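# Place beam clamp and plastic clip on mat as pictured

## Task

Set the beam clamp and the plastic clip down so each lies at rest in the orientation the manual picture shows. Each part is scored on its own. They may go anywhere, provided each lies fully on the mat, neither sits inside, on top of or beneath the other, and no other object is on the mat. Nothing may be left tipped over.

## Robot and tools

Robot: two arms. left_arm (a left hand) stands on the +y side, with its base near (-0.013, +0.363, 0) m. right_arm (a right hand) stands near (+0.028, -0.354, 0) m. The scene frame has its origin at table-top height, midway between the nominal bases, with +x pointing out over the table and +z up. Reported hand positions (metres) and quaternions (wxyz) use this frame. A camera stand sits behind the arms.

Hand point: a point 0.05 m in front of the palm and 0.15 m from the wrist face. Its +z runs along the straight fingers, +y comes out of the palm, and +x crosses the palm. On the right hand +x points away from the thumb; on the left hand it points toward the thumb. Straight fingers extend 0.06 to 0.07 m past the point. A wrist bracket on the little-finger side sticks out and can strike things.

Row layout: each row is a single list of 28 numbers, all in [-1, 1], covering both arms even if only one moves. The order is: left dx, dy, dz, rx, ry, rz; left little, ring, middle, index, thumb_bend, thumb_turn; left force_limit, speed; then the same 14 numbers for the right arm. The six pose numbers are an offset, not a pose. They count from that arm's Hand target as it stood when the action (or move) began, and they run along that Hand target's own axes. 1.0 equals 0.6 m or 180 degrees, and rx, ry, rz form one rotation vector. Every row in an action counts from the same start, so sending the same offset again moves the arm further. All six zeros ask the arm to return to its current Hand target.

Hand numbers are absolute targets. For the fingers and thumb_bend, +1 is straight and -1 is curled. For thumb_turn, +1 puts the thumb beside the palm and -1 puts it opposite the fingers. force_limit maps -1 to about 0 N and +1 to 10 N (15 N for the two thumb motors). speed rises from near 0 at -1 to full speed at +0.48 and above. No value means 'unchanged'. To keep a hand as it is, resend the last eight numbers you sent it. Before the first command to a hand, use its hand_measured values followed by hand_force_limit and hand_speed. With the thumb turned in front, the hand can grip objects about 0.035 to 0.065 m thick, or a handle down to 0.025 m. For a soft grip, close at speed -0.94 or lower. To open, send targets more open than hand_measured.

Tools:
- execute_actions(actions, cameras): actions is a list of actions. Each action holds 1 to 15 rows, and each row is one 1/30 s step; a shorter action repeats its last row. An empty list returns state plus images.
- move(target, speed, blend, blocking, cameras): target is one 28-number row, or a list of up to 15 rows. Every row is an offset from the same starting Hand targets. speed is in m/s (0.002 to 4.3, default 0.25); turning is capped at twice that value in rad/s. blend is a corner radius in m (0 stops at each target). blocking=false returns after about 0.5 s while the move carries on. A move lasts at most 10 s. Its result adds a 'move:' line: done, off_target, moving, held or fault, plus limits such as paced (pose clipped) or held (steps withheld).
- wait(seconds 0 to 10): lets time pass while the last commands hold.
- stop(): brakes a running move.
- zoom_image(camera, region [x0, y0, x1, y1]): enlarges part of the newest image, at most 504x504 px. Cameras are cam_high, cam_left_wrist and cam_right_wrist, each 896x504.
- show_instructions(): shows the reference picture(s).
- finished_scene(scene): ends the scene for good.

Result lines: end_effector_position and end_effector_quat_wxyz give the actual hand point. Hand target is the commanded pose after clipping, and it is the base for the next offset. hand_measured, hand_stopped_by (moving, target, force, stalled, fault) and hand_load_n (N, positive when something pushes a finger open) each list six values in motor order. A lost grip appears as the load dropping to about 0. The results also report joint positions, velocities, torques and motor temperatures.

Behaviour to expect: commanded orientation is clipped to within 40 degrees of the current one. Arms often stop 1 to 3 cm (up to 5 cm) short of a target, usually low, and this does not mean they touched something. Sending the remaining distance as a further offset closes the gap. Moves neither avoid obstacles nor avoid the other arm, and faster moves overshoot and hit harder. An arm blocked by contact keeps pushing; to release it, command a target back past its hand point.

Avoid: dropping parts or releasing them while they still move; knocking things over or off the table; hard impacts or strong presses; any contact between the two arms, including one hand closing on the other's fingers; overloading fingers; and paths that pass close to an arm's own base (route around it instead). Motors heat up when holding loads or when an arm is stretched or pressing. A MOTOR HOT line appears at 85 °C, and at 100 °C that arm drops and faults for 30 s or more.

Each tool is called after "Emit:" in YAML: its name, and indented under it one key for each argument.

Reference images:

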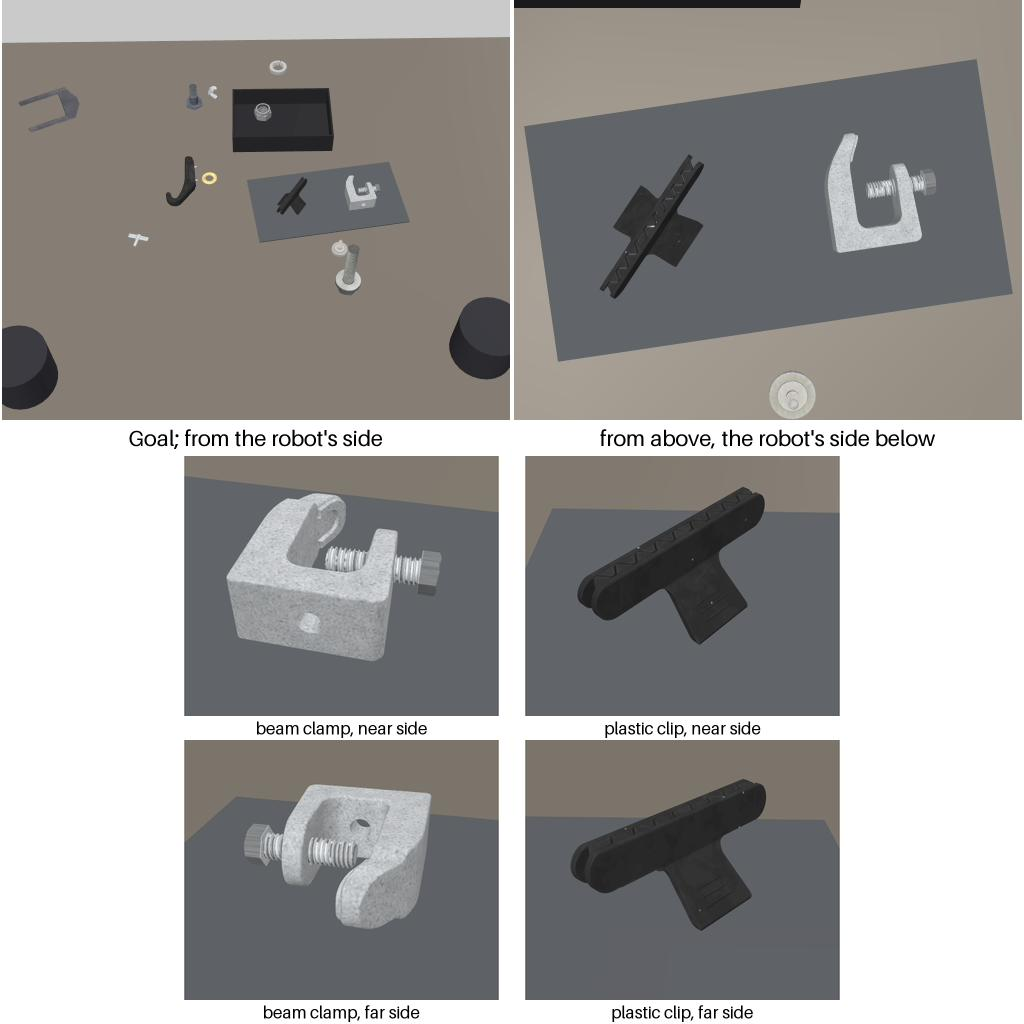

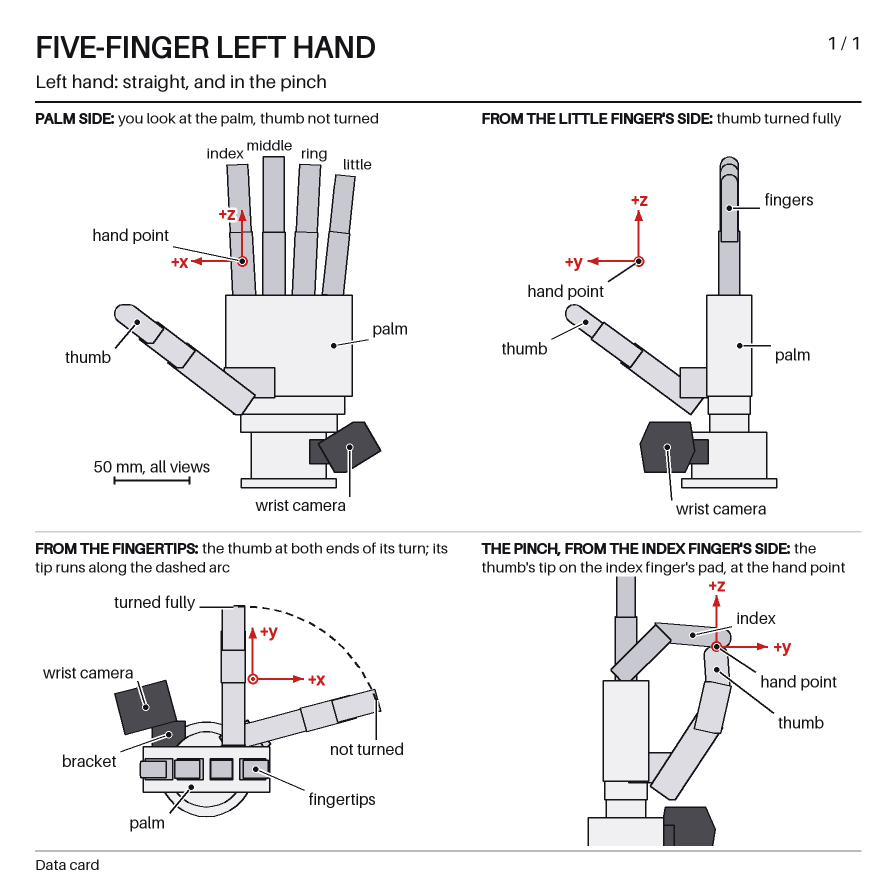

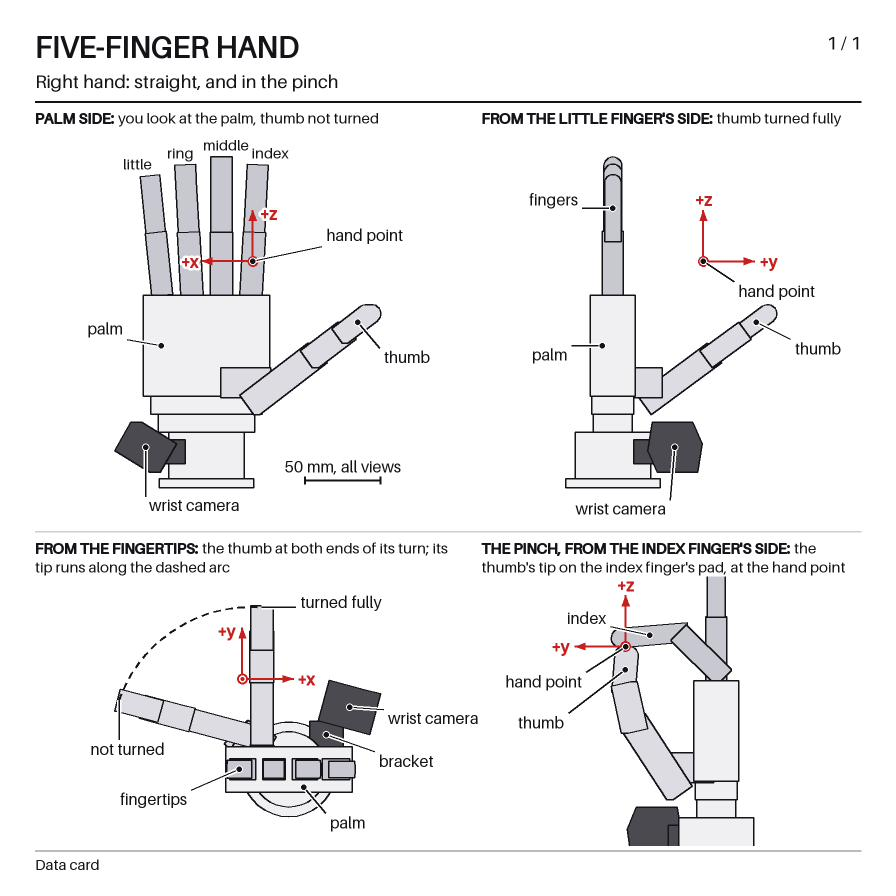

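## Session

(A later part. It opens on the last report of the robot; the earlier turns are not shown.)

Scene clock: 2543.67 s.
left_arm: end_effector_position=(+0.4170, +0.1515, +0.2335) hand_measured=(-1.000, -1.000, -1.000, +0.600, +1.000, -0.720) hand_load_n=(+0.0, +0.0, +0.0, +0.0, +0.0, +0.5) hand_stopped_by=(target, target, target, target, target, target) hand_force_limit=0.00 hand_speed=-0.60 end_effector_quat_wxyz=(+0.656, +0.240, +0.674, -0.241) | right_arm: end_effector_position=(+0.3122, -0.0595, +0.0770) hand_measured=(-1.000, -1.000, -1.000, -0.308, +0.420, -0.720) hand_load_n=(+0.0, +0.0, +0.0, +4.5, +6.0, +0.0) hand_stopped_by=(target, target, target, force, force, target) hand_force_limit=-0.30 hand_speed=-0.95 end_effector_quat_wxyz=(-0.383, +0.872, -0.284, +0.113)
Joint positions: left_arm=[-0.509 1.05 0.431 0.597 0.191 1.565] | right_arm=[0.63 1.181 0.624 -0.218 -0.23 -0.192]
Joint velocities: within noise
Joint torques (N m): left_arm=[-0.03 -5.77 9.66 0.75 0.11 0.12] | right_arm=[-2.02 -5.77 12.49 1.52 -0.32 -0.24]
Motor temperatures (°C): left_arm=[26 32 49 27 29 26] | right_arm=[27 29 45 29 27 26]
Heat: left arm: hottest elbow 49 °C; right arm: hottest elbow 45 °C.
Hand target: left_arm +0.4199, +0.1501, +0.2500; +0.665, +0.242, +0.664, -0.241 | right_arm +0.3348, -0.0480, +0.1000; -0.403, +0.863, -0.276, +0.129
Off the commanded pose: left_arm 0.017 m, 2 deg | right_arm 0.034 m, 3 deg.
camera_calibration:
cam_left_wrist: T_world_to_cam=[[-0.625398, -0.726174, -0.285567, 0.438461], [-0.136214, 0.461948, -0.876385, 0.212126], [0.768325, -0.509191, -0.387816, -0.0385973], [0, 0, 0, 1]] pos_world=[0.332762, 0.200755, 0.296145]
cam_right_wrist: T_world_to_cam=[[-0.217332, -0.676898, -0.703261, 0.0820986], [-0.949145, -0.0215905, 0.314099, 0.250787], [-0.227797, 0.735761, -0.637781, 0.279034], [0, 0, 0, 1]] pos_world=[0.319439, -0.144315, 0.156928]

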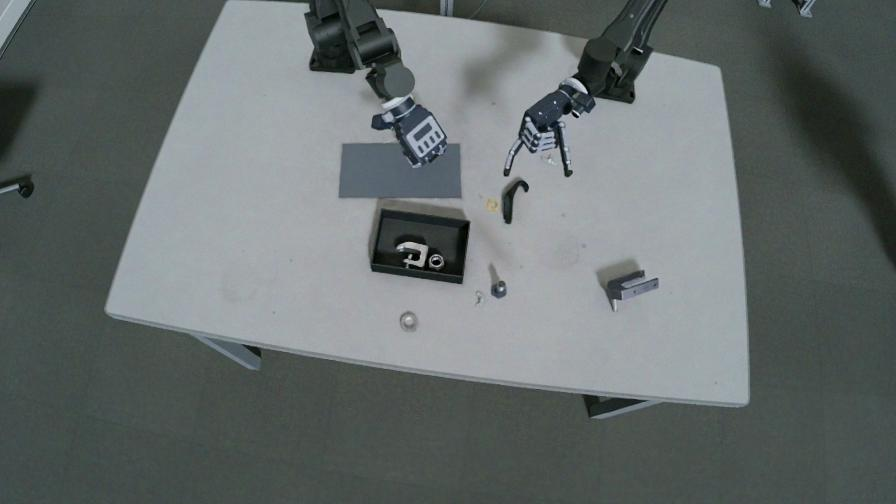

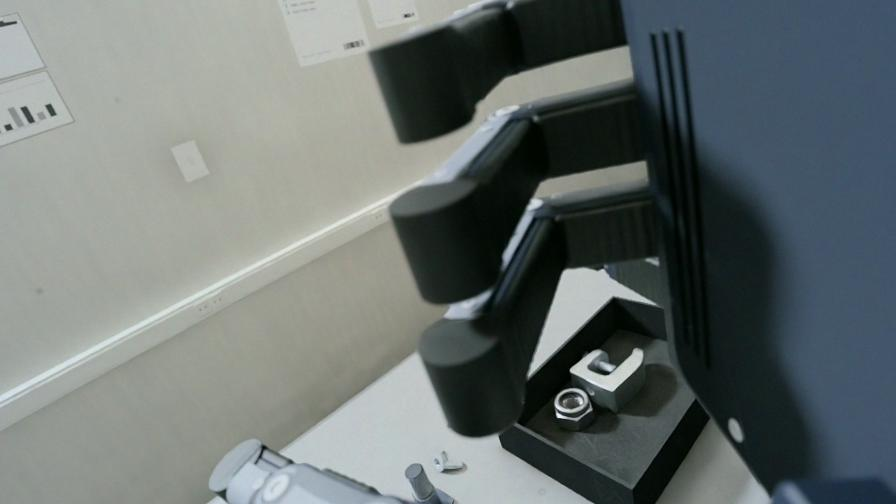

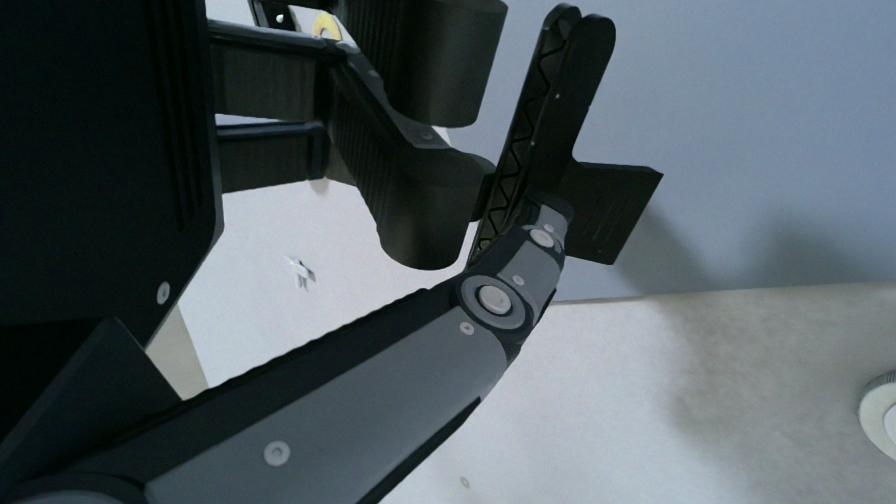

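Emit:
zoom_image:
  camera: "cam_right_wrist"
  region: [440, 0, 680, 280]

Scaled by 1.800 from the camera's 896x504 image, which has a finer 1280x720 frame.

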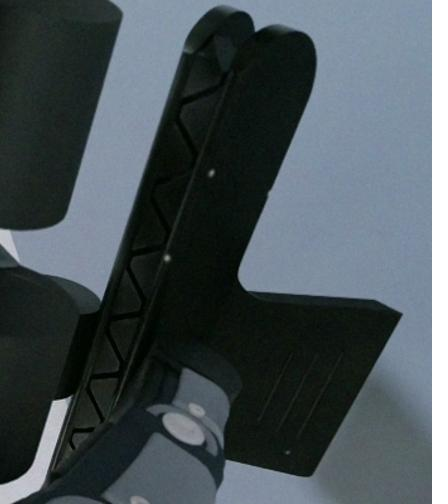

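Emit:
move:
  target: [0,0,0,0,0,0,-1,-1,-1,0.6,1,-0.72,0,-0.6,0.0163,0.0308,0.0410,0,0,0,-1,-1,-1,-0.42,0.34,-0.72,-0.3,-0.95]
  speed: 0.05

Scene clock: 2578.63 s.
left_arm: end_effector_position=(+0.4170, +0.1515, +0.2335) hand_measured=(-1.000, -1.000, -1.000, +0.600, +1.000, -0.720) hand_load_n=(+0.0, -0.5, +0.0, +0.0, +0.0, +0.5) hand_stopped_by=(target, target, target, target, target, target) hand_force_limit=0.00 hand_speed=-0.60 end_effector_quat_wxyz=(+0.656, +0.240, +0.674, -0.241) | right_arm: end_effector_position=(+0.3283, -0.0561, +0.0555) hand_measured=(-1.000, -1.000, -1.000, -0.308, +0.420, -0.720) hand_load_n=(+0.0, +0.0, +0.5, +4.5, +5.5, +0.5) hand_stopped_by=(target, target, target, force, force, target) hand_force_limit=-0.30 hand_speed=-0.95 end_effector_quat_wxyz=(-0.384, +0.871, -0.285, +0.114)
Joint positions: left_arm=[-0.509 1.05 0.431 0.597 0.191 1.565] | right_arm=[0.609 1.268 0.624 -0.131 -0.245 -0.206]
Joint torques (N m): left_arm=[0.21 -5.36 9.66 0.47 0.11 0.15] | right_arm=[-2.08 -6.65 10.21 2.15 -0.32 -0.23]
Heat: left arm: hottest elbow 49 °C; right arm: hottest elbow 46 °C.
Hand target: left_arm +0.4199, +0.1501, +0.2500; +0.665, +0.242, +0.664, -0.241 | right_arm +0.3468, -0.0480, +0.0700; -0.403, +0.863, -0.276, +0.129
Off the commanded pose: left_arm 0.017 m, 2 deg | right_arm 0.025 m, 3 deg.
move: off_target (left_arm, right_arm)

Emit:
move:
  target: [0,0,0,0,0,0,-1,-1,-1,0.6,1,-0.72,0,-0.6,0,0.0128,0.0107,0,0,0,-1,-1,-1,-0.42,0.34,-0.72,-0.3,-0.95]
  speed: 0.03
  cameras: ["cam_right_wrist"]

Scene clock: 2586.03 s.
left_arm: end_effector_position=(+0.4170, +0.1515, +0.2335) hand_measured=(-1.000, -1.000, -1.000, +0.600, +1.000, -0.720) hand_load_n=(+0.0, +0.0, +0.0, +0.0, +0.0, +0.0) hand_stopped_by=(target, target, target, target, target, target) hand_force_limit=0.00 hand_speed=-0.60 end_effector_quat_wxyz=(+0.656, +0.240, +0.674, -0.241) | right_arm: end_effector_position=(+0.3334, -0.0524, +0.0518) hand_measured=(-1.000, -1.000, -1.000, -0.308, +0.420, -0.720) hand_load_n=(+0.0, +0.0, +0.0, +4.5, +6.0, +0.0) hand_stopped_by=(target, target, target, force, force, target) hand_force_limit=-0.30 hand_speed=-0.95 end_effector_quat_wxyz=(-0.389, +0.869, -0.283, +0.118)
Joint positions: left_arm=[-0.509 1.05 0.431 0.597 0.191 1.565] | right_arm=[0.609 1.29 0.624 -0.095 -0.245 -0.206]
Joint torques (N m): left_arm=[0.09 -5.07 9.66 0.62 0.11 0.13] | right_arm=[-2.08 -6.65 8.95 2.19 -0.33 -0.23]
Heat: left arm: hottest elbow 49 °C; right arm: hottest elbow 45 °C.
Hand target: left_arm +0.4199, +0.1501, +0.2500; +0.665, +0.242, +0.664, -0.241 | right_arm +0.3468, -0.0480, +0.0600; -0.403, +0.863, -0.276, +0.129
Off the commanded pose: left_arm 0.017 m, 2 deg | right_arm 0.016 m, 2 deg.
move: off_target (left_arm, right_arm)
camera_calibration:
cam_right_wrist: T_world_to_cam=[[-0.208912, -0.668851, -0.713438, 0.0719758], [-0.953186, -0.0238167, 0.301445, 0.280774], [-0.218613, 0.743015, -0.632564, 0.25957], [0, 0, 0, 1]] pos_world=[0.339412, -0.138037, 0.130907]
Images, in order (width x height): cam_right_wrist 896x504.

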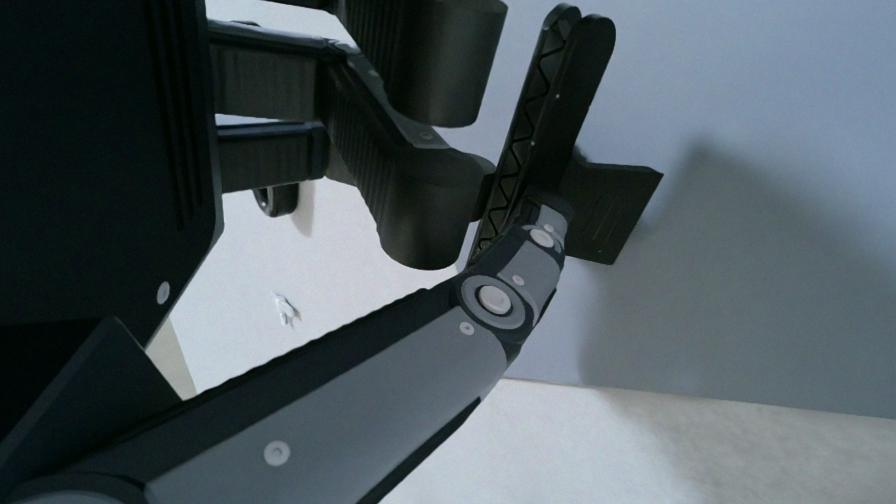

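Emit:
move:
  target: [0,0,0,0,0,0,-1,-1,-1,0.6,1,-0.72,0,-0.6,0,0.0094,0.0079,0,0,0,-1,-1,-1,-0.42,0.34,-0.72,-0.3,-0.95]
  speed: 0.03
  cameras: ["cam_right_wrist"]

Scene clock: 2591.23 s.
left_arm: end_effector_position=(+0.4170, +0.1515, +0.2335) hand_measured=(-1.000, -1.000, -1.000, +0.600, +1.000, -0.720) hand_load_n=(+0.0, +0.0, +0.0, +0.0, +0.0, +0.5) hand_stopped_by=(target, target, target, target, target, target) hand_force_limit=0.00 hand_speed=-0.60 end_effector_quat_wxyz=(+0.656, +0.240, +0.674, -0.241) | right_arm: end_effector_position=(+0.3373, -0.0495, +0.0490) hand_measured=(-1.000, -1.000, -1.000, -0.308, +0.420, -0.720) hand_load_n=(+0.0, +0.0, +0.0, +4.5, +6.0, +0.0) hand_stopped_by=(target, target, target, force, force, target) hand_force_limit=-0.30 hand_speed=-0.95 end_effector_quat_wxyz=(-0.393, +0.867, -0.282, +0.121)
Joint positions: left_arm=[-0.509 1.05 0.431 0.597 0.191 1.565] | right_arm=[0.609 1.307 0.624 -0.068 -0.245 -0.206]
Joint torques (N m): left_arm=[1.08 -5.48 9.74 0.61 0.09 0.15] | right_arm=[-1.96 -6.89 8.08 2.19 -0.32 -0.24]
Heat: left arm: hottest elbow 49 °C; right arm: hottest elbow 45 °C.
Hand target: left_arm +0.4199, +0.1501, +0.2500; +0.665, +0.242, +0.664, -0.241 | right_arm +0.3468, -0.0480, +0.0526; -0.403, +0.863, -0.276, +0.129
Off the commanded pose: left_arm 0.017 m, 2 deg | right_arm 0.010 m, 2 deg.
move: off_target (left_arm)
camera_calibration:
cam_right_wrist: T_world_to_cam=[[-0.202624, -0.664311, -0.719469, 0.0709865], [-0.955786, -0.0257296, 0.292935, 0.286702], [-0.213111, 0.747014, -0.629725, 0.254725], [0, 0, 0, 1]] pos_world=[0.342694, -0.135749, 0.127494]
Images, in order (width x height): cam_right_wrist 896x504.

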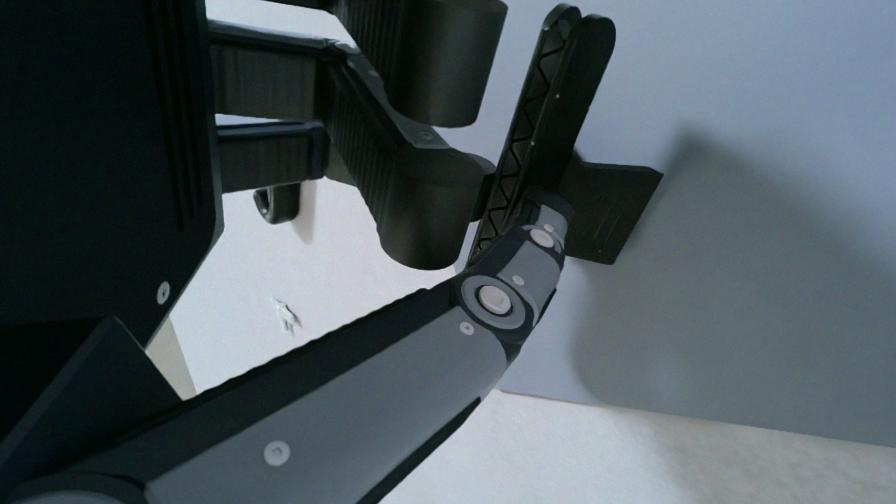

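Emit:
move:
  target: [0,0,0,0,0,0,-1,-1,-1,0.6,1,-0.72,0,-0.6,-0.0109,0.0127,0.0005,0,0,0,-1,-1,-1,-0.42,0.34,-0.72,-0.3,-0.95]
  speed: 0.03
  cameras: ["cam_right_wrist"]

Scene clock: 2598.33 s.
left_arm: end_effector_position=(+0.4170, +0.1515, +0.2335) hand_measured=(-1.000, -1.000, -1.000, +0.600, +1.000, -0.720) hand_load_n=(+0.0, +0.0, +0.0, +0.0, +0.0, +0.0) hand_stopped_by=(target, target, target, target, target, target) hand_force_limit=0.00 hand_speed=-0.60 end_effector_quat_wxyz=(+0.656, +0.240, +0.674, -0.241) | right_arm: end_effector_position=(+0.3350, -0.0516, +0.0444) hand_measured=(-1.000, -1.000, -1.000, -0.308, +0.420, -0.720) hand_load_n=(+0.0, +0.0, +0.0, +4.0, +5.5, +0.5) hand_stopped_by=(target, target, target, force, force, target) hand_force_limit=-0.30 hand_speed=-0.95 end_effector_quat_wxyz=(-0.395, +0.866, -0.281, +0.123)
Joint positions: left_arm=[-0.509 1.05 0.431 0.597 0.191 1.565] | right_arm=[0.609 1.307 0.605 -0.043 -0.244 -0.206]
Joint torques (N m): left_arm=[0.03 -5.3 9.65 0.55 0.11 0.15] | right_arm=[-0.79 -7.06 7.47 2.18 0 -0.13]
Heat: left arm: hottest elbow 49 °C; right arm: hottest elbow 44 °C.
Hand target: left_arm +0.4199, +0.1501, +0.2500; +0.665, +0.242, +0.664, -0.241 | right_arm +0.3388, -0.0480, +0.0466; -0.403, +0.863, -0.276, +0.129
Off the commanded pose: left_arm 0.017 m, 2 deg | right_arm 0.006 m, 1 deg.
move: off_target (left_arm)
camera_calibration:
cam_right_wrist: T_world_to_cam=[[-0.199343, -0.662074, -0.722441, 0.0650515], [-0.957425, -0.0255043, 0.287555, 0.286614], [-0.208808, 0.749005, -0.628802, 0.251444], [0, 0, 0, 1]] pos_world=[0.339882, -0.137954, 0.122687]
Images, in order (width x height): cam_right_wrist 896x504.

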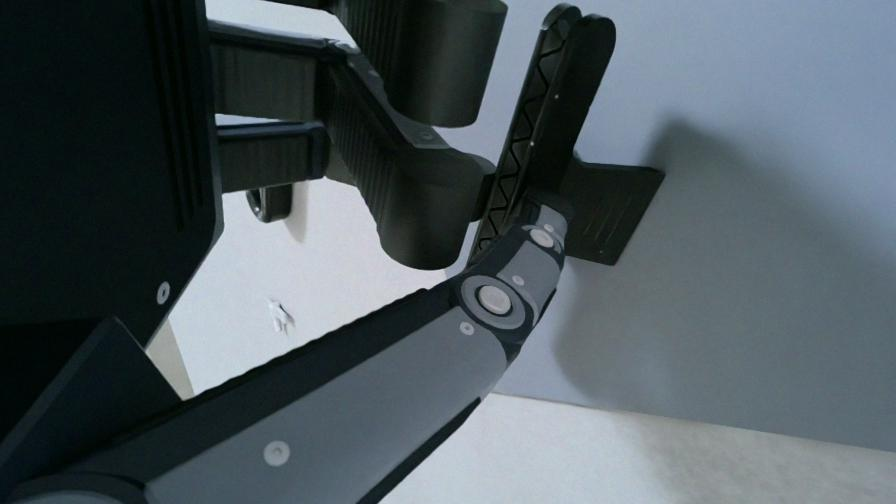

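Emit:
zoom_image:
  camera: "cam_right_wrist"
  region: [440, 80, 740, 300]

Scaled by 1.680 from the camera's 896x504 image, which has a finer 1280x720 frame.

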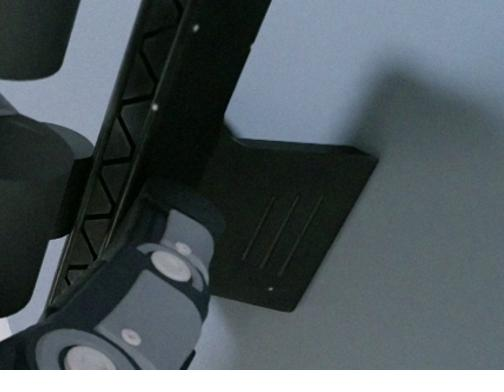

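Emit:
move:
  target: [0,0,0,0,0,0,-1,-1,-1,0.6,1,-0.72,0,-0.6,0,0,0,0,0,0,-1,-1,-1,0.1,0.6,-0.72,-0.3,-0.85]
  speed: 0.03
  cameras: ["cam_right_wrist"]

Emit:
zoom_image:
  camera: "cam_right_wrist"
  region: [440, 0, 740, 300]

Scene clock: 2619.10 s.
left_arm: end_effector_position=(+0.4170, +0.1515, +0.2335) hand_measured=(-1.000, -1.000, -1.000, +0.600, +1.000, -0.720) hand_load_n=(+0.0, +0.0, +0.0, +0.0, +0.0, +0.0) hand_stopped_by=(target, target, target, target, target, target) hand_force_limit=0.00 hand_speed=-0.60 end_effector_quat_wxyz=(+0.656, +0.240, +0.674, -0.241) | right_arm: end_effector_position=(+0.3338, -0.0524, +0.0430) hand_measured=(-1.000, -1.000, -1.000, +0.100, +0.600, -0.720) hand_load_n=(+0.0, +0.0, +0.0, +0.0, +0.0, +0.0) hand_stopped_by=(target, target, target, target, target, target) hand_force_limit=-0.30 hand_speed=-0.85 end_effector_quat_wxyz=(-0.394, +0.866, -0.282, +0.122)
Joint positions: left_arm=[-0.509 1.05 0.431 0.597 0.191 1.565] | right_arm=[0.609 1.307 0.602 -0.043 -0.244 -0.206]
Joint torques (N m): left_arm=[0.38 -5.07 9.76 0.65 0.09 0.13] | right_arm=[-0.79 -7.06 7.62 2.17 -0.03 -0.12]
Heat: left arm: hottest elbow 49 °C; right arm: hottest elbow 41 °C.
Hand target: left_arm +0.4199, +0.1501, +0.2500; +0.665, +0.242, +0.664, -0.241 | right_arm +0.3388, -0.0480, +0.0466; -0.403, +0.863, -0.276, +0.129
Off the commanded pose: left_arm 0.017 m, 2 deg | right_arm 0.008 m, 1 deg.
move: off_target (left_arm)
camera_calibration:
cam_right_wrist: T_world_to_cam=[[-0.201113, -0.663426, -0.720707, 0.0637298], [-0.956703, -0.0250114, 0.289991, 0.285515], [-0.210413, 0.747824, -0.629671, 0.251492], [0, 0, 0, 1]] pos_world=[0.338887, -0.13865, 0.121491]
Images, in order (width x height): cam_right_wrist 896x504.

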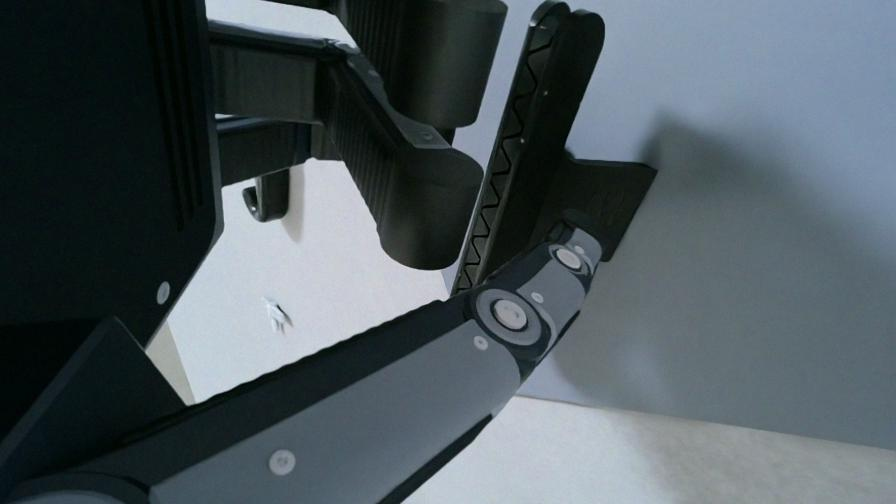

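Scaled by 1.680 from the camera's 896x504 image, which has a finer 1280x720 frame.

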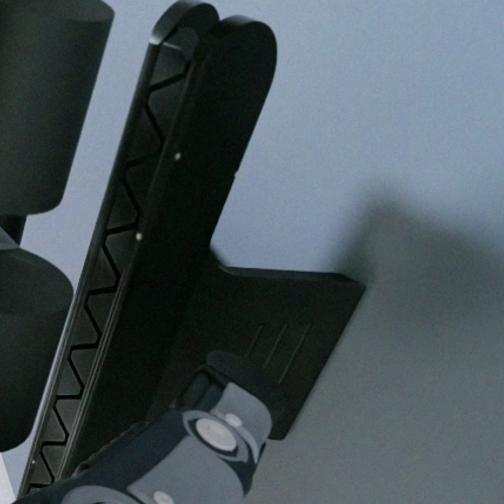

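Emit:
move:
  target:
    - [0,0,0,0,0,0,-1,-1,-1,0.6,1,-0.72,0,-0.6,0,0,0,0,0,0,-1,-1,-1,0.5,0.6,-0.72,-0.3,-0.6]
    - [0,0,0,0,0,0,-1,-1,-1,0.6,1,-0.72,0,-0.6,0,-0.089,-0.075,0,0,0,-1,-1,-1,0.5,0.6,-0.72,-0.3,-0.6]
  speed: 0.05
  cameras: ["cam_right_wrist"]

Scene clock: 2633.47 s.
left_arm: end_effector_position=(+0.4170, +0.1515, +0.2335) hand_measured=(-1.000, -1.000, -1.000, +0.600, +1.000, -0.720) hand_load_n=(+0.0, +0.5, +0.0, +0.0, +0.0, +0.0) hand_stopped_by=(target, target, target, target, target, target) hand_force_limit=0.00 hand_speed=-0.60 end_effector_quat_wxyz=(+0.656, +0.240, +0.674, -0.241) | right_arm: end_effector_position=(+0.3222, -0.0609, +0.0862) hand_measured=(-1.000, -1.000, -1.000, +0.500, +0.600, -0.720) hand_load_n=(+0.0, +0.0, +0.0, +0.0, +0.0, +0.0) hand_stopped_by=(target, target, target, target, target, target) hand_force_limit=-0.30 hand_speed=-0.60 end_effector_quat_wxyz=(-0.380, +0.872, -0.286, +0.112)
Joint positions: left_arm=[-0.509 1.05 0.431 0.597 0.191 1.565] | right_arm=[0.609 1.189 0.661 -0.256 -0.244 -0.206]
Joint torques (N m): left_arm=[-0.15 -5.66 9.61 0.79 0.13 0.14] | right_arm=[-0.79 -7.59 12.49 0.96 -0.04 -0.12]
Motor temperatures (°C): left_arm=[25 32 49 27 29 26] | right_arm=[27 29 40 29 27 26]
Heat: left arm: hottest elbow 49 °C; right arm: hottest elbow 40 °C.
Hand target: left_arm +0.4199, +0.1501, +0.2500; +0.665, +0.242, +0.664, -0.241 | right_arm +0.3387, -0.0481, +0.1164; -0.403, +0.863, -0.276, +0.129
Off the commanded pose: left_arm 0.017 m, 2 deg | right_arm 0.037 m, 4 deg.
move: off_target (left_arm, right_arm)
camera_calibration:
cam_right_wrist: T_world_to_cam=[[-0.222309, -0.678797, -0.699867, 0.0909939], [-0.947651, -0.0183152, 0.318781, 0.256703], [-0.229206, 0.734098, -0.639191, 0.288619], [0, 0, 0, 1]] pos_world=[0.329647, -0.145407, 0.166334]
Images, in order (width x height): cam_right_wrist 896x504.

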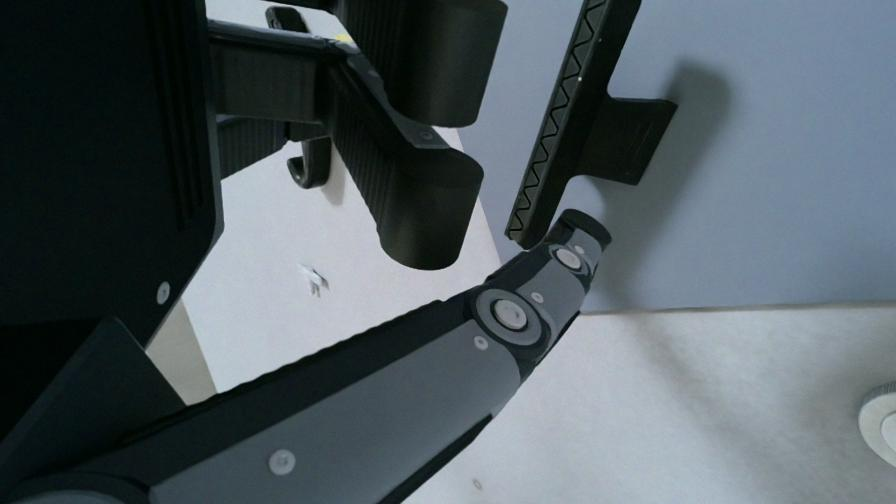

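Emit:
move:
  target: [-0.05,0.031,-0.352,0,0,0,-1,-1,-1,0.6,1,-0.72,0,-0.6,-0.027,-0.115,-0.122,0,0,0,-1,-1,-1,0.5,0.6,-0.72,-0.3,-0.6]
  speed: 0.2
  cameras: ["cam_high", "cam_right_wrist"]

Scene clock: 2754.43 s.
left_arm: end_effector_position=(+0.2716, +0.2986, +0.2530) hand_measured=(-1.000, -1.000, -1.000, +0.600, +1.000, -0.720) hand_load_n=(+0.0, +0.0, +0.0, +0.0, +0.0, +0.5) hand_stopped_by=(target, target, target, target, target, target) hand_force_limit=0.00 hand_speed=-0.60 end_effector_quat_wxyz=(+0.654, +0.234, +0.675, -0.250) | right_arm: end_effector_position=(+0.3110, -0.0614, +0.1834) hand_measured=(-1.000, -1.000, -1.000, +0.500, +0.600, -0.720) hand_load_n=(+0.0, +0.5, +0.0, +0.0, -0.5, +0.0) hand_stopped_by=(target, target, target, target, target, target) hand_force_limit=-0.30 hand_speed=-0.60 end_effector_quat_wxyz=(-0.379, +0.873, -0.283, +0.118)
Joint positions: left_arm=[0.146 0.075 0.247 -0.203 0.852 1.562] | right_arm=[0.635 1.043 0.832 -0.568 -0.218 -0.198]
Joint torques (N m): left_arm=[0.44 2.67 13.11 0.47 0.1 0.17] | right_arm=[-0.62 -6.48 13.75 1.02 -0.02 -0.02]
Motor temperatures (°C): left_arm=[25 31 49 27 29 26] | right_arm=[27 29 46 29 27 26]
Heat: left arm: hottest elbow 49 °C; right arm: hottest elbow 46 °C.
Hand target: left_arm +0.2700, +0.3000, +0.2798; +0.665, +0.242, +0.664, -0.241 | right_arm +0.3187, -0.0482, +0.2163; -0.403, +0.863, -0.276, +0.129
Off the commanded pose: left_arm 0.027 m, 2 deg | right_arm 0.036 m, 3 deg.
move: off_target (left_arm, right_arm)
camera_calibration:
cam_right_wrist: T_world_to_cam=[[-0.212809, -0.684728, -0.697036, 0.152309], [-0.951165, -0.0180764, 0.308154, 0.218159], [-0.223601, 0.728575, -0.647442, 0.347976], [0, 0, 0, 1]] pos_world=[0.317726, -0.145293, 0.264233]
Images, in order (width x height): cam_high 896x504, cam_right_wrist 896x504.

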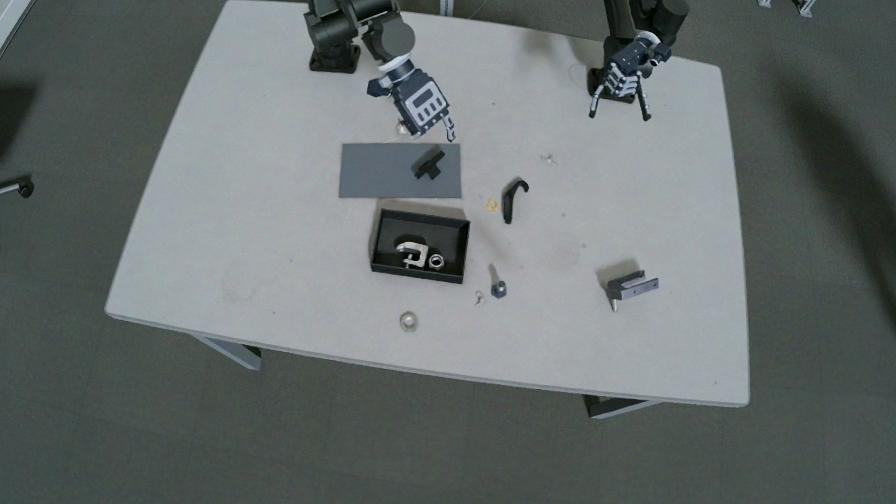

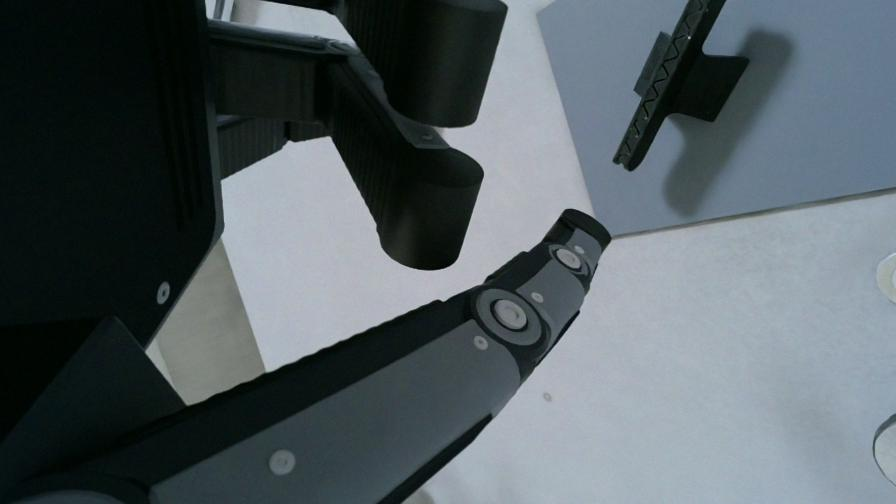

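Emit:
zoom_image:
  camera: "cam_high"
  region: [330, 130, 480, 290]

Scaled by 3.150 from the camera's 896x504 image, which has a finer 1280x720 frame.

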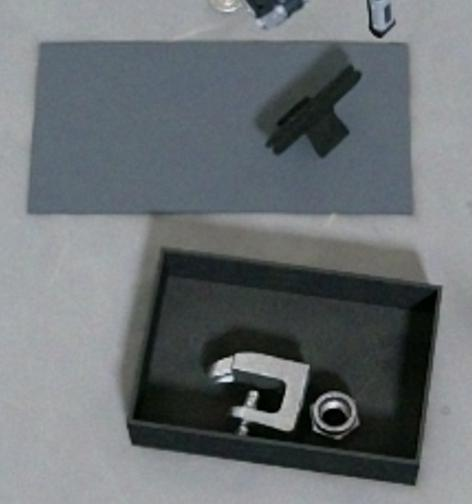

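Emit:
move:
  target: [0,0,0,0,0,0,-1,-1,-1,0.6,1,-0.72,0,-0.6,0.234,-0.0842,0.142,0,0.232,0.1947,-1,-1,-1,0.5,0.8,-0.72,-0.3,-0.6]
  speed: 0.2
  cameras: ["cam_right_wrist"]

Scene clock: 2823.17 s.
left_arm: end_effector_position=(+0.2715, +0.2983, +0.2530) hand_measured=(-1.000, -1.000, -1.000, +0.600, +1.000, -0.720) hand_load_n=(+0.0, +0.0, +0.0, +0.0, +0.0, +0.5) hand_stopped_by=(target, target, target, target, target, target) hand_force_limit=0.00 hand_speed=-0.60 end_effector_quat_wxyz=(+0.654, +0.235, +0.675, -0.251) | right_arm: end_effector_position=(+0.4754, -0.0624, +0.1762) hand_measured=(-1.000, -1.000, -1.000, +0.500, +0.800, -0.720) hand_load_n=(+0.0, +0.0, +0.0, +0.0, +0.0, +0.0) hand_stopped_by=(target, target, target, target, target, target) hand_force_limit=-0.30 hand_speed=-0.60 end_effector_quat_wxyz=(-0.280, +0.654, -0.638, +0.295)
Joint positions: left_arm=[0.146 0.075 0.247 -0.203 0.853 1.562] | right_arm=[0.636 1.385 1.099 -0.569 0.48 0.45]
Joint torques (N m): left_arm=[0.62 2.02 13.03 0.49 0.11 0.13] | right_arm=[-1.2 -9.17 13.5 0.88 0.41 -0.03]
Motor temperatures (°C): left_arm=[25 31 54 27 29 26] | right_arm=[27 29 47 29 27 26]
Heat: left arm: hottest elbow 54 °C; right arm: hottest elbow 47 °C.
Hand target: left_arm +0.2700, +0.3000, +0.2798; +0.665, +0.242, +0.664, -0.241 | right_arm +0.4897, -0.0502, +0.2003; -0.299, +0.641, -0.641, +0.299
Off the commanded pose: left_arm 0.027 m, 2 deg | right_arm 0.030 m, 3 deg.
move: off_target (left_arm, right_arm)
camera_calibration:
cam_right_wrist: T_world_to_cam=[[-0.662204, -0.259146, -0.703086, 0.422924], [-0.584113, 0.766249, 0.267721, 0.258268], [0.46936, 0.587967, -0.658783, 0.0446173], [0, 0, 0, 1]] pos_world=[0.409977, -0.114532, 0.257601]
Images, in order (width x height): cam_right_wrist 896x504.

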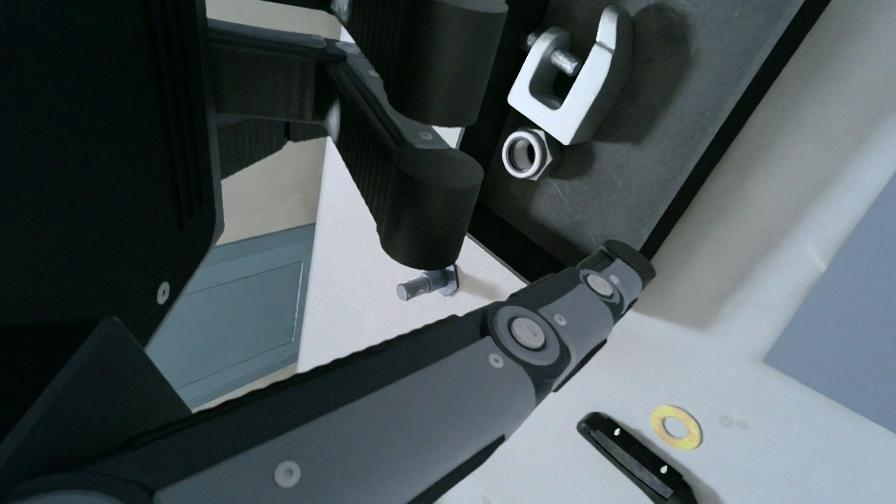

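Emit:
zoom_image:
  camera: "cam_right_wrist"
  region: [470, 0, 700, 200]

Scaled by 2.191 from the camera's 896x504 image, which has a finer 1280x720 frame.

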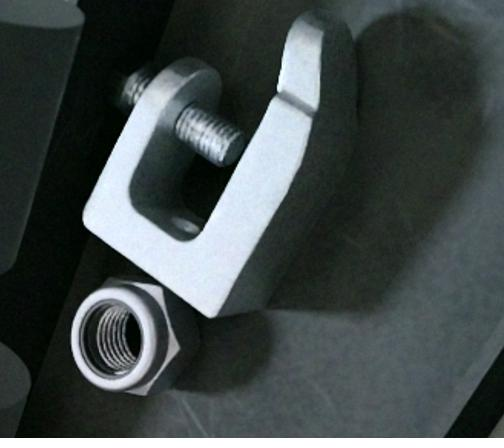

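Emit:
move:
  target:
    - [0,0,0,0,0,0,-1,-1,-1,0.6,1,-0.72,0,-0.6,0.417,0.161,-0.322,0,0,0,-1,-1,-1,0.5,0.8,-0.72,-0.3,-0.6]
    - [0.1,-0.2347,0.654,-0.3228,0.0239,-0.53,-1,-1,-1,0.6,1,-0.72,0,-0.6,0.417,0.161,-0.322,0,0,0,-1,-1,-1,0.5,0.8,-0.72,-0.3,-0.6]
  speed: 0.25
  cameras: ["cam_left_wrist"]

Scene clock: 3025.03 s.
left_arm: end_effector_position=(+0.4638, -0.0514, +0.1905) hand_measured=(-1.000, -1.000, -1.000, +0.600, +1.000, -0.720) hand_load_n=(+0.0, +0.0, +0.0, +0.0, +0.0, +0.0) hand_stopped_by=(target, target, target, target, target, target) hand_force_limit=0.00 hand_speed=-0.60 end_effector_quat_wxyz=(+0.285, -0.603, +0.686, -0.290) | right_arm: end_effector_position=(+0.2796, -0.2974, +0.2468) hand_measured=(-1.000, -1.000, -1.000, +0.500, +0.800, -0.720) hand_load_n=(+0.0, +0.0, +0.0, +0.0, +0.0, +0.0) hand_stopped_by=(target, target, target, target, target, target) hand_force_limit=-0.30 hand_speed=-0.60 end_effector_quat_wxyz=(-0.301, +0.639, -0.643, +0.295)
Joint positions: left_arm=[-0.796 1.635 1.422 -0.661 -0.51 -0.472] | right_arm=[0.15 0.486 0.747 -0.968 0.125 0.119]
Joint torques (N m): left_arm=[0.21 -12.1 13.97 0.18 -0.23 -0.09] | right_arm=[-1.96 -0.26 9.78 1.1 -0.11 -0.24]
Motor temperatures (°C): left_arm=[25 30 58 27 29 26] | right_arm=[27 29 51 29 27 26]
Heat: left arm: hottest elbow 58 °C; right arm: hottest elbow 51 °C.
Hand target: left_arm +0.4802, -0.0600, +0.2200; +0.285, -0.612, +0.668, -0.312 | right_arm +0.2795, -0.3003, +0.2504; -0.299, +0.641, -0.641, +0.299
Off the commanded pose: left_arm 0.035 m, 3 deg | right_arm 0.005 m, 1 deg.
move: off_target (left_arm)
camera_calibration:
cam_left_wrist: T_world_to_cam=[[0.592648, -0.392575, 0.703316, -0.42811], [-0.561909, -0.827115, 0.0118146, 0.236603], [0.577085, -0.402201, -0.71078, -0.0388041], [0, 0, 0, 1]] pos_world=[0.409061, 0.0120252, 0.27072]
Images, in order (width x height): cam_left_wrist 896x504.

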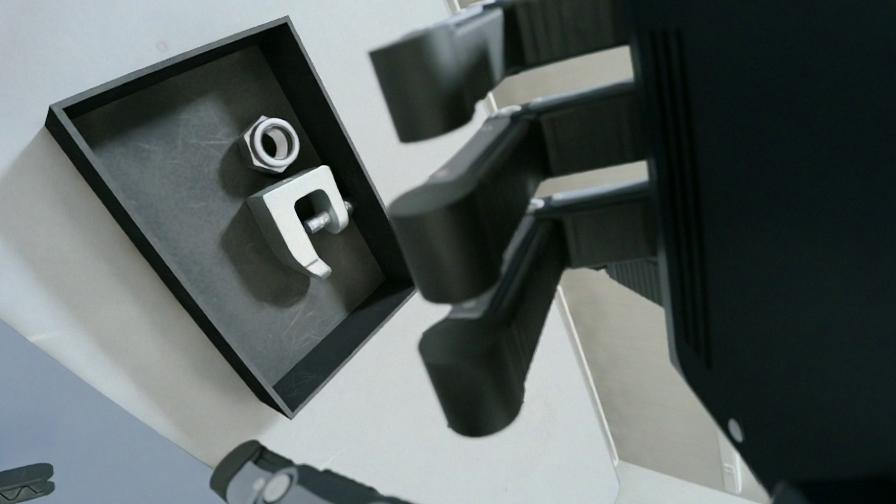

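Emit:
zoom_image:
  camera: "cam_left_wrist"
  region: [200, 90, 400, 300]

Scaled by 2.400 from the camera's 896x504 image, which has a finer 1280x720 frame.

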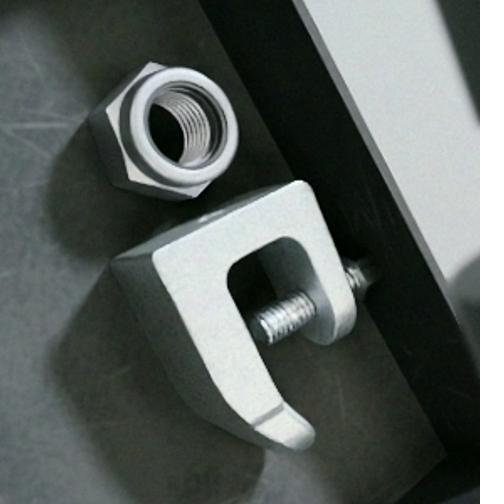

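Emit:
move:
  target: [0.0275,0.0775,0.1797,0,0,0,-1,-1,-1,0.0,0.52,-0.72,0,-0.6,0,0,0,0,0,0,-1,-1,-1,0.5,0.8,-0.72,-0.3,-0.6]
  speed: 0.12
  cameras: ["cam_left_wrist"]

Scene clock: 3088.87 s.
left_arm: end_effector_position=(+0.5082, -0.0687, +0.0835) hand_measured=(-1.000, -1.000, -1.000, +0.000, +0.520, -0.720) hand_load_n=(+0.0, +0.0, +0.0, +0.0, +0.0, +0.0) hand_stopped_by=(target, target, target, target, target, target) hand_force_limit=0.00 hand_speed=-0.60 end_effector_quat_wxyz=(+0.279, -0.614, +0.685, -0.276) | right_arm: end_effector_position=(+0.2796, -0.2974, +0.2468) hand_measured=(-1.000, -1.000, -1.000, +0.500, +0.800, -0.720) hand_load_n=(+0.0, +0.0, +0.0, +0.0, +0.0, -0.5) hand_stopped_by=(target, target, target, target, target, target) hand_force_limit=-0.30 hand_speed=-0.60 end_effector_quat_wxyz=(-0.301, +0.639, -0.643, +0.295)
Joint positions: left_arm=[-0.761 1.844 1.422 -0.477 -0.487 -0.472] | right_arm=[0.15 0.486 0.747 -0.968 0.125 0.119]
Joint torques (N m): left_arm=[0.67 -15.33 11.99 1.8 -0.22 0.15] | right_arm=[-1.96 -0.21 9.8 1.09 -0.11 -0.24]
Motor temperatures (°C): left_arm=[25 31 61 27 29 26] | right_arm=[27 28 45 29 27 26]
Heat: left arm: hottest elbow 61 °C; right arm: hottest elbow 45 °C.
Hand target: left_arm +0.5313, -0.0811, +0.1151; +0.285, -0.612, +0.668, -0.312 | right_arm +0.2795, -0.3003, +0.2504; -0.299, +0.641, -0.641, +0.299
Off the commanded pose: left_arm 0.041 m, 5 deg | right_arm 0.005 m, 1 deg.
move: off_target (left_arm)
camera_calibration:
cam_left_wrist: T_world_to_cam=[[0.621492, -0.38299, 0.683422, -0.398304], [-0.54407, -0.838674, 0.0247744, 0.237533], [0.56368, -0.387227, -0.729603, -0.138023], [0, 0, 0, 1]] pos_world=[0.454578, -0.00677975, 0.165623]
Images, in order (width x height): cam_left_wrist 896x504.

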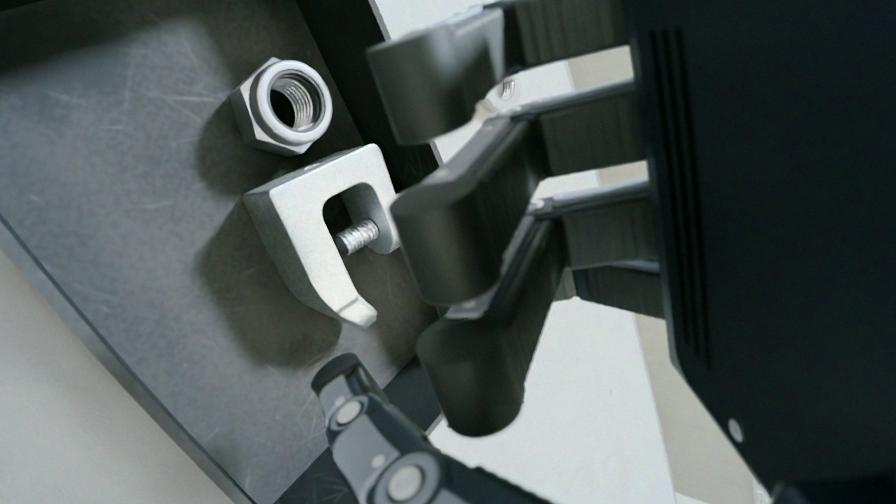

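Emit:
zoom_image:
  camera: "cam_left_wrist"
  region: [230, 120, 450, 400]

Scaled by 1.800 from the camera's 896x504 image, which has a finer 1280x720 frame.

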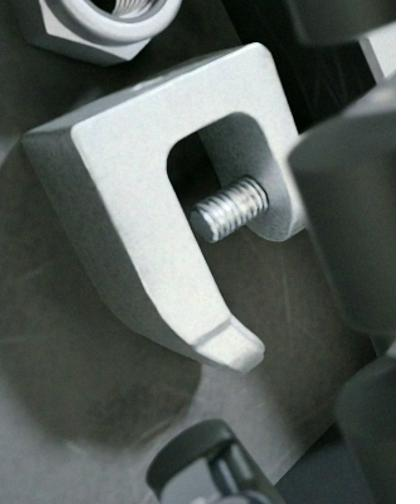

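Emit:
move:
  target: [0.0105,0.0365,0.0562,0,0,0,-1,-1,-1,0.0,0.52,-0.72,0,-0.6,0,0,0,0,0,0,-1,-1,-1,0.5,0.8,-0.72,-0.3,-0.6]
  speed: 0.06
  cameras: ["cam_left_wrist"]

Emit:
zoom_image:
  camera: "cam_left_wrist"
  region: [230, 120, 530, 420]

Scene clock: 3109.20 s.
left_arm: end_effector_position=(+0.5183, -0.0776, +0.0493) hand_measured=(-1.000, -1.000, -1.000, +0.000, +0.520, -0.720) hand_load_n=(+0.0, +0.0, +0.0, +0.0, +0.0, +0.0) hand_stopped_by=(target, target, target, target, target, target) hand_force_limit=0.00 hand_speed=-0.60 end_effector_quat_wxyz=(+0.278, -0.614, +0.683, -0.280) | right_arm: end_effector_position=(+0.2796, -0.2974, +0.2468) hand_measured=(-1.000, -1.000, -1.000, +0.500, +0.800, -0.720) hand_load_n=(+0.0, +0.0, +0.0, +0.0, +0.0, +0.0) hand_stopped_by=(target, target, target, target, target, target) hand_force_limit=-0.30 hand_speed=-0.60 end_effector_quat_wxyz=(-0.301, +0.639, -0.643, +0.295)
Joint positions: left_arm=[-0.759 1.911 1.422 -0.402 -0.484 -0.472] | right_arm=[0.15 0.486 0.747 -0.968 0.125 0.119]
Joint torques (N m): left_arm=[0.5 -15.15 11.54 1.83 -0.25 0.19] | right_arm=[-2.02 -0.21 9.77 1.11 -0.11 -0.25]
Motor temperatures (°C): left_arm=[25 33 59 27 29 26] | right_arm=[27 28 45 29 27 26]
Heat: left arm: hottest elbow 59 °C; right arm: hottest elbow 45 °C.
Hand target: left_arm +0.5424, -0.0884, +0.0766; +0.285, -0.612, +0.668, -0.312 | right_arm +0.2795, -0.3003, +0.2504; -0.299, +0.641, -0.641, +0.299
Off the commanded pose: left_arm 0.038 m, 4 deg | right_arm 0.005 m, 1 deg.
move: off_target (left_arm)
camera_calibration:
cam_left_wrist: T_world_to_cam=[[0.618638, -0.378444, 0.688526, -0.382992], [-0.544518, -0.838265, 0.0285001, 0.236497], [0.566381, -0.392546, -0.724652, -0.174203], [0, 0, 0, 1]] pos_world=[0.464376, -0.015076, 0.130723]
Images, in order (width x height): cam_left_wrist 896x504.

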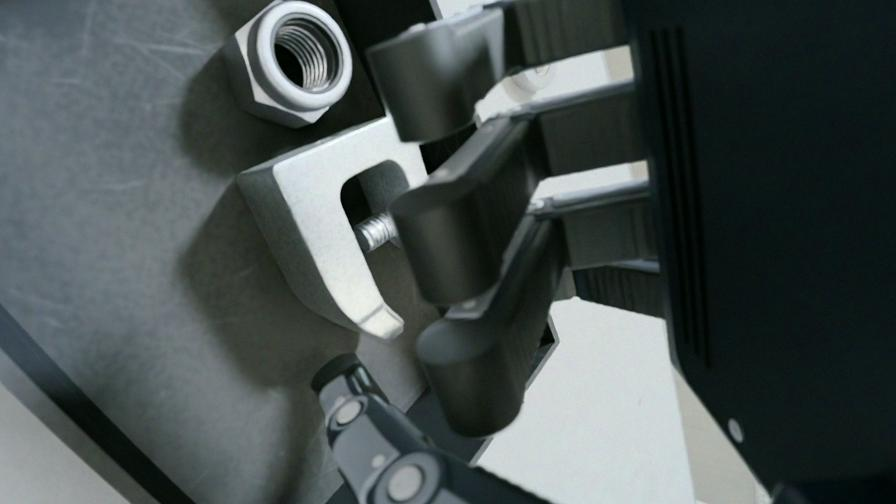

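Scaled by 1.680 from the camera's 896x504 image, which has a finer 1280x720 frame.

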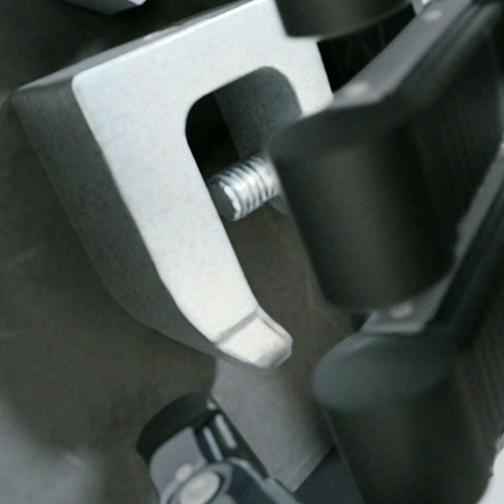

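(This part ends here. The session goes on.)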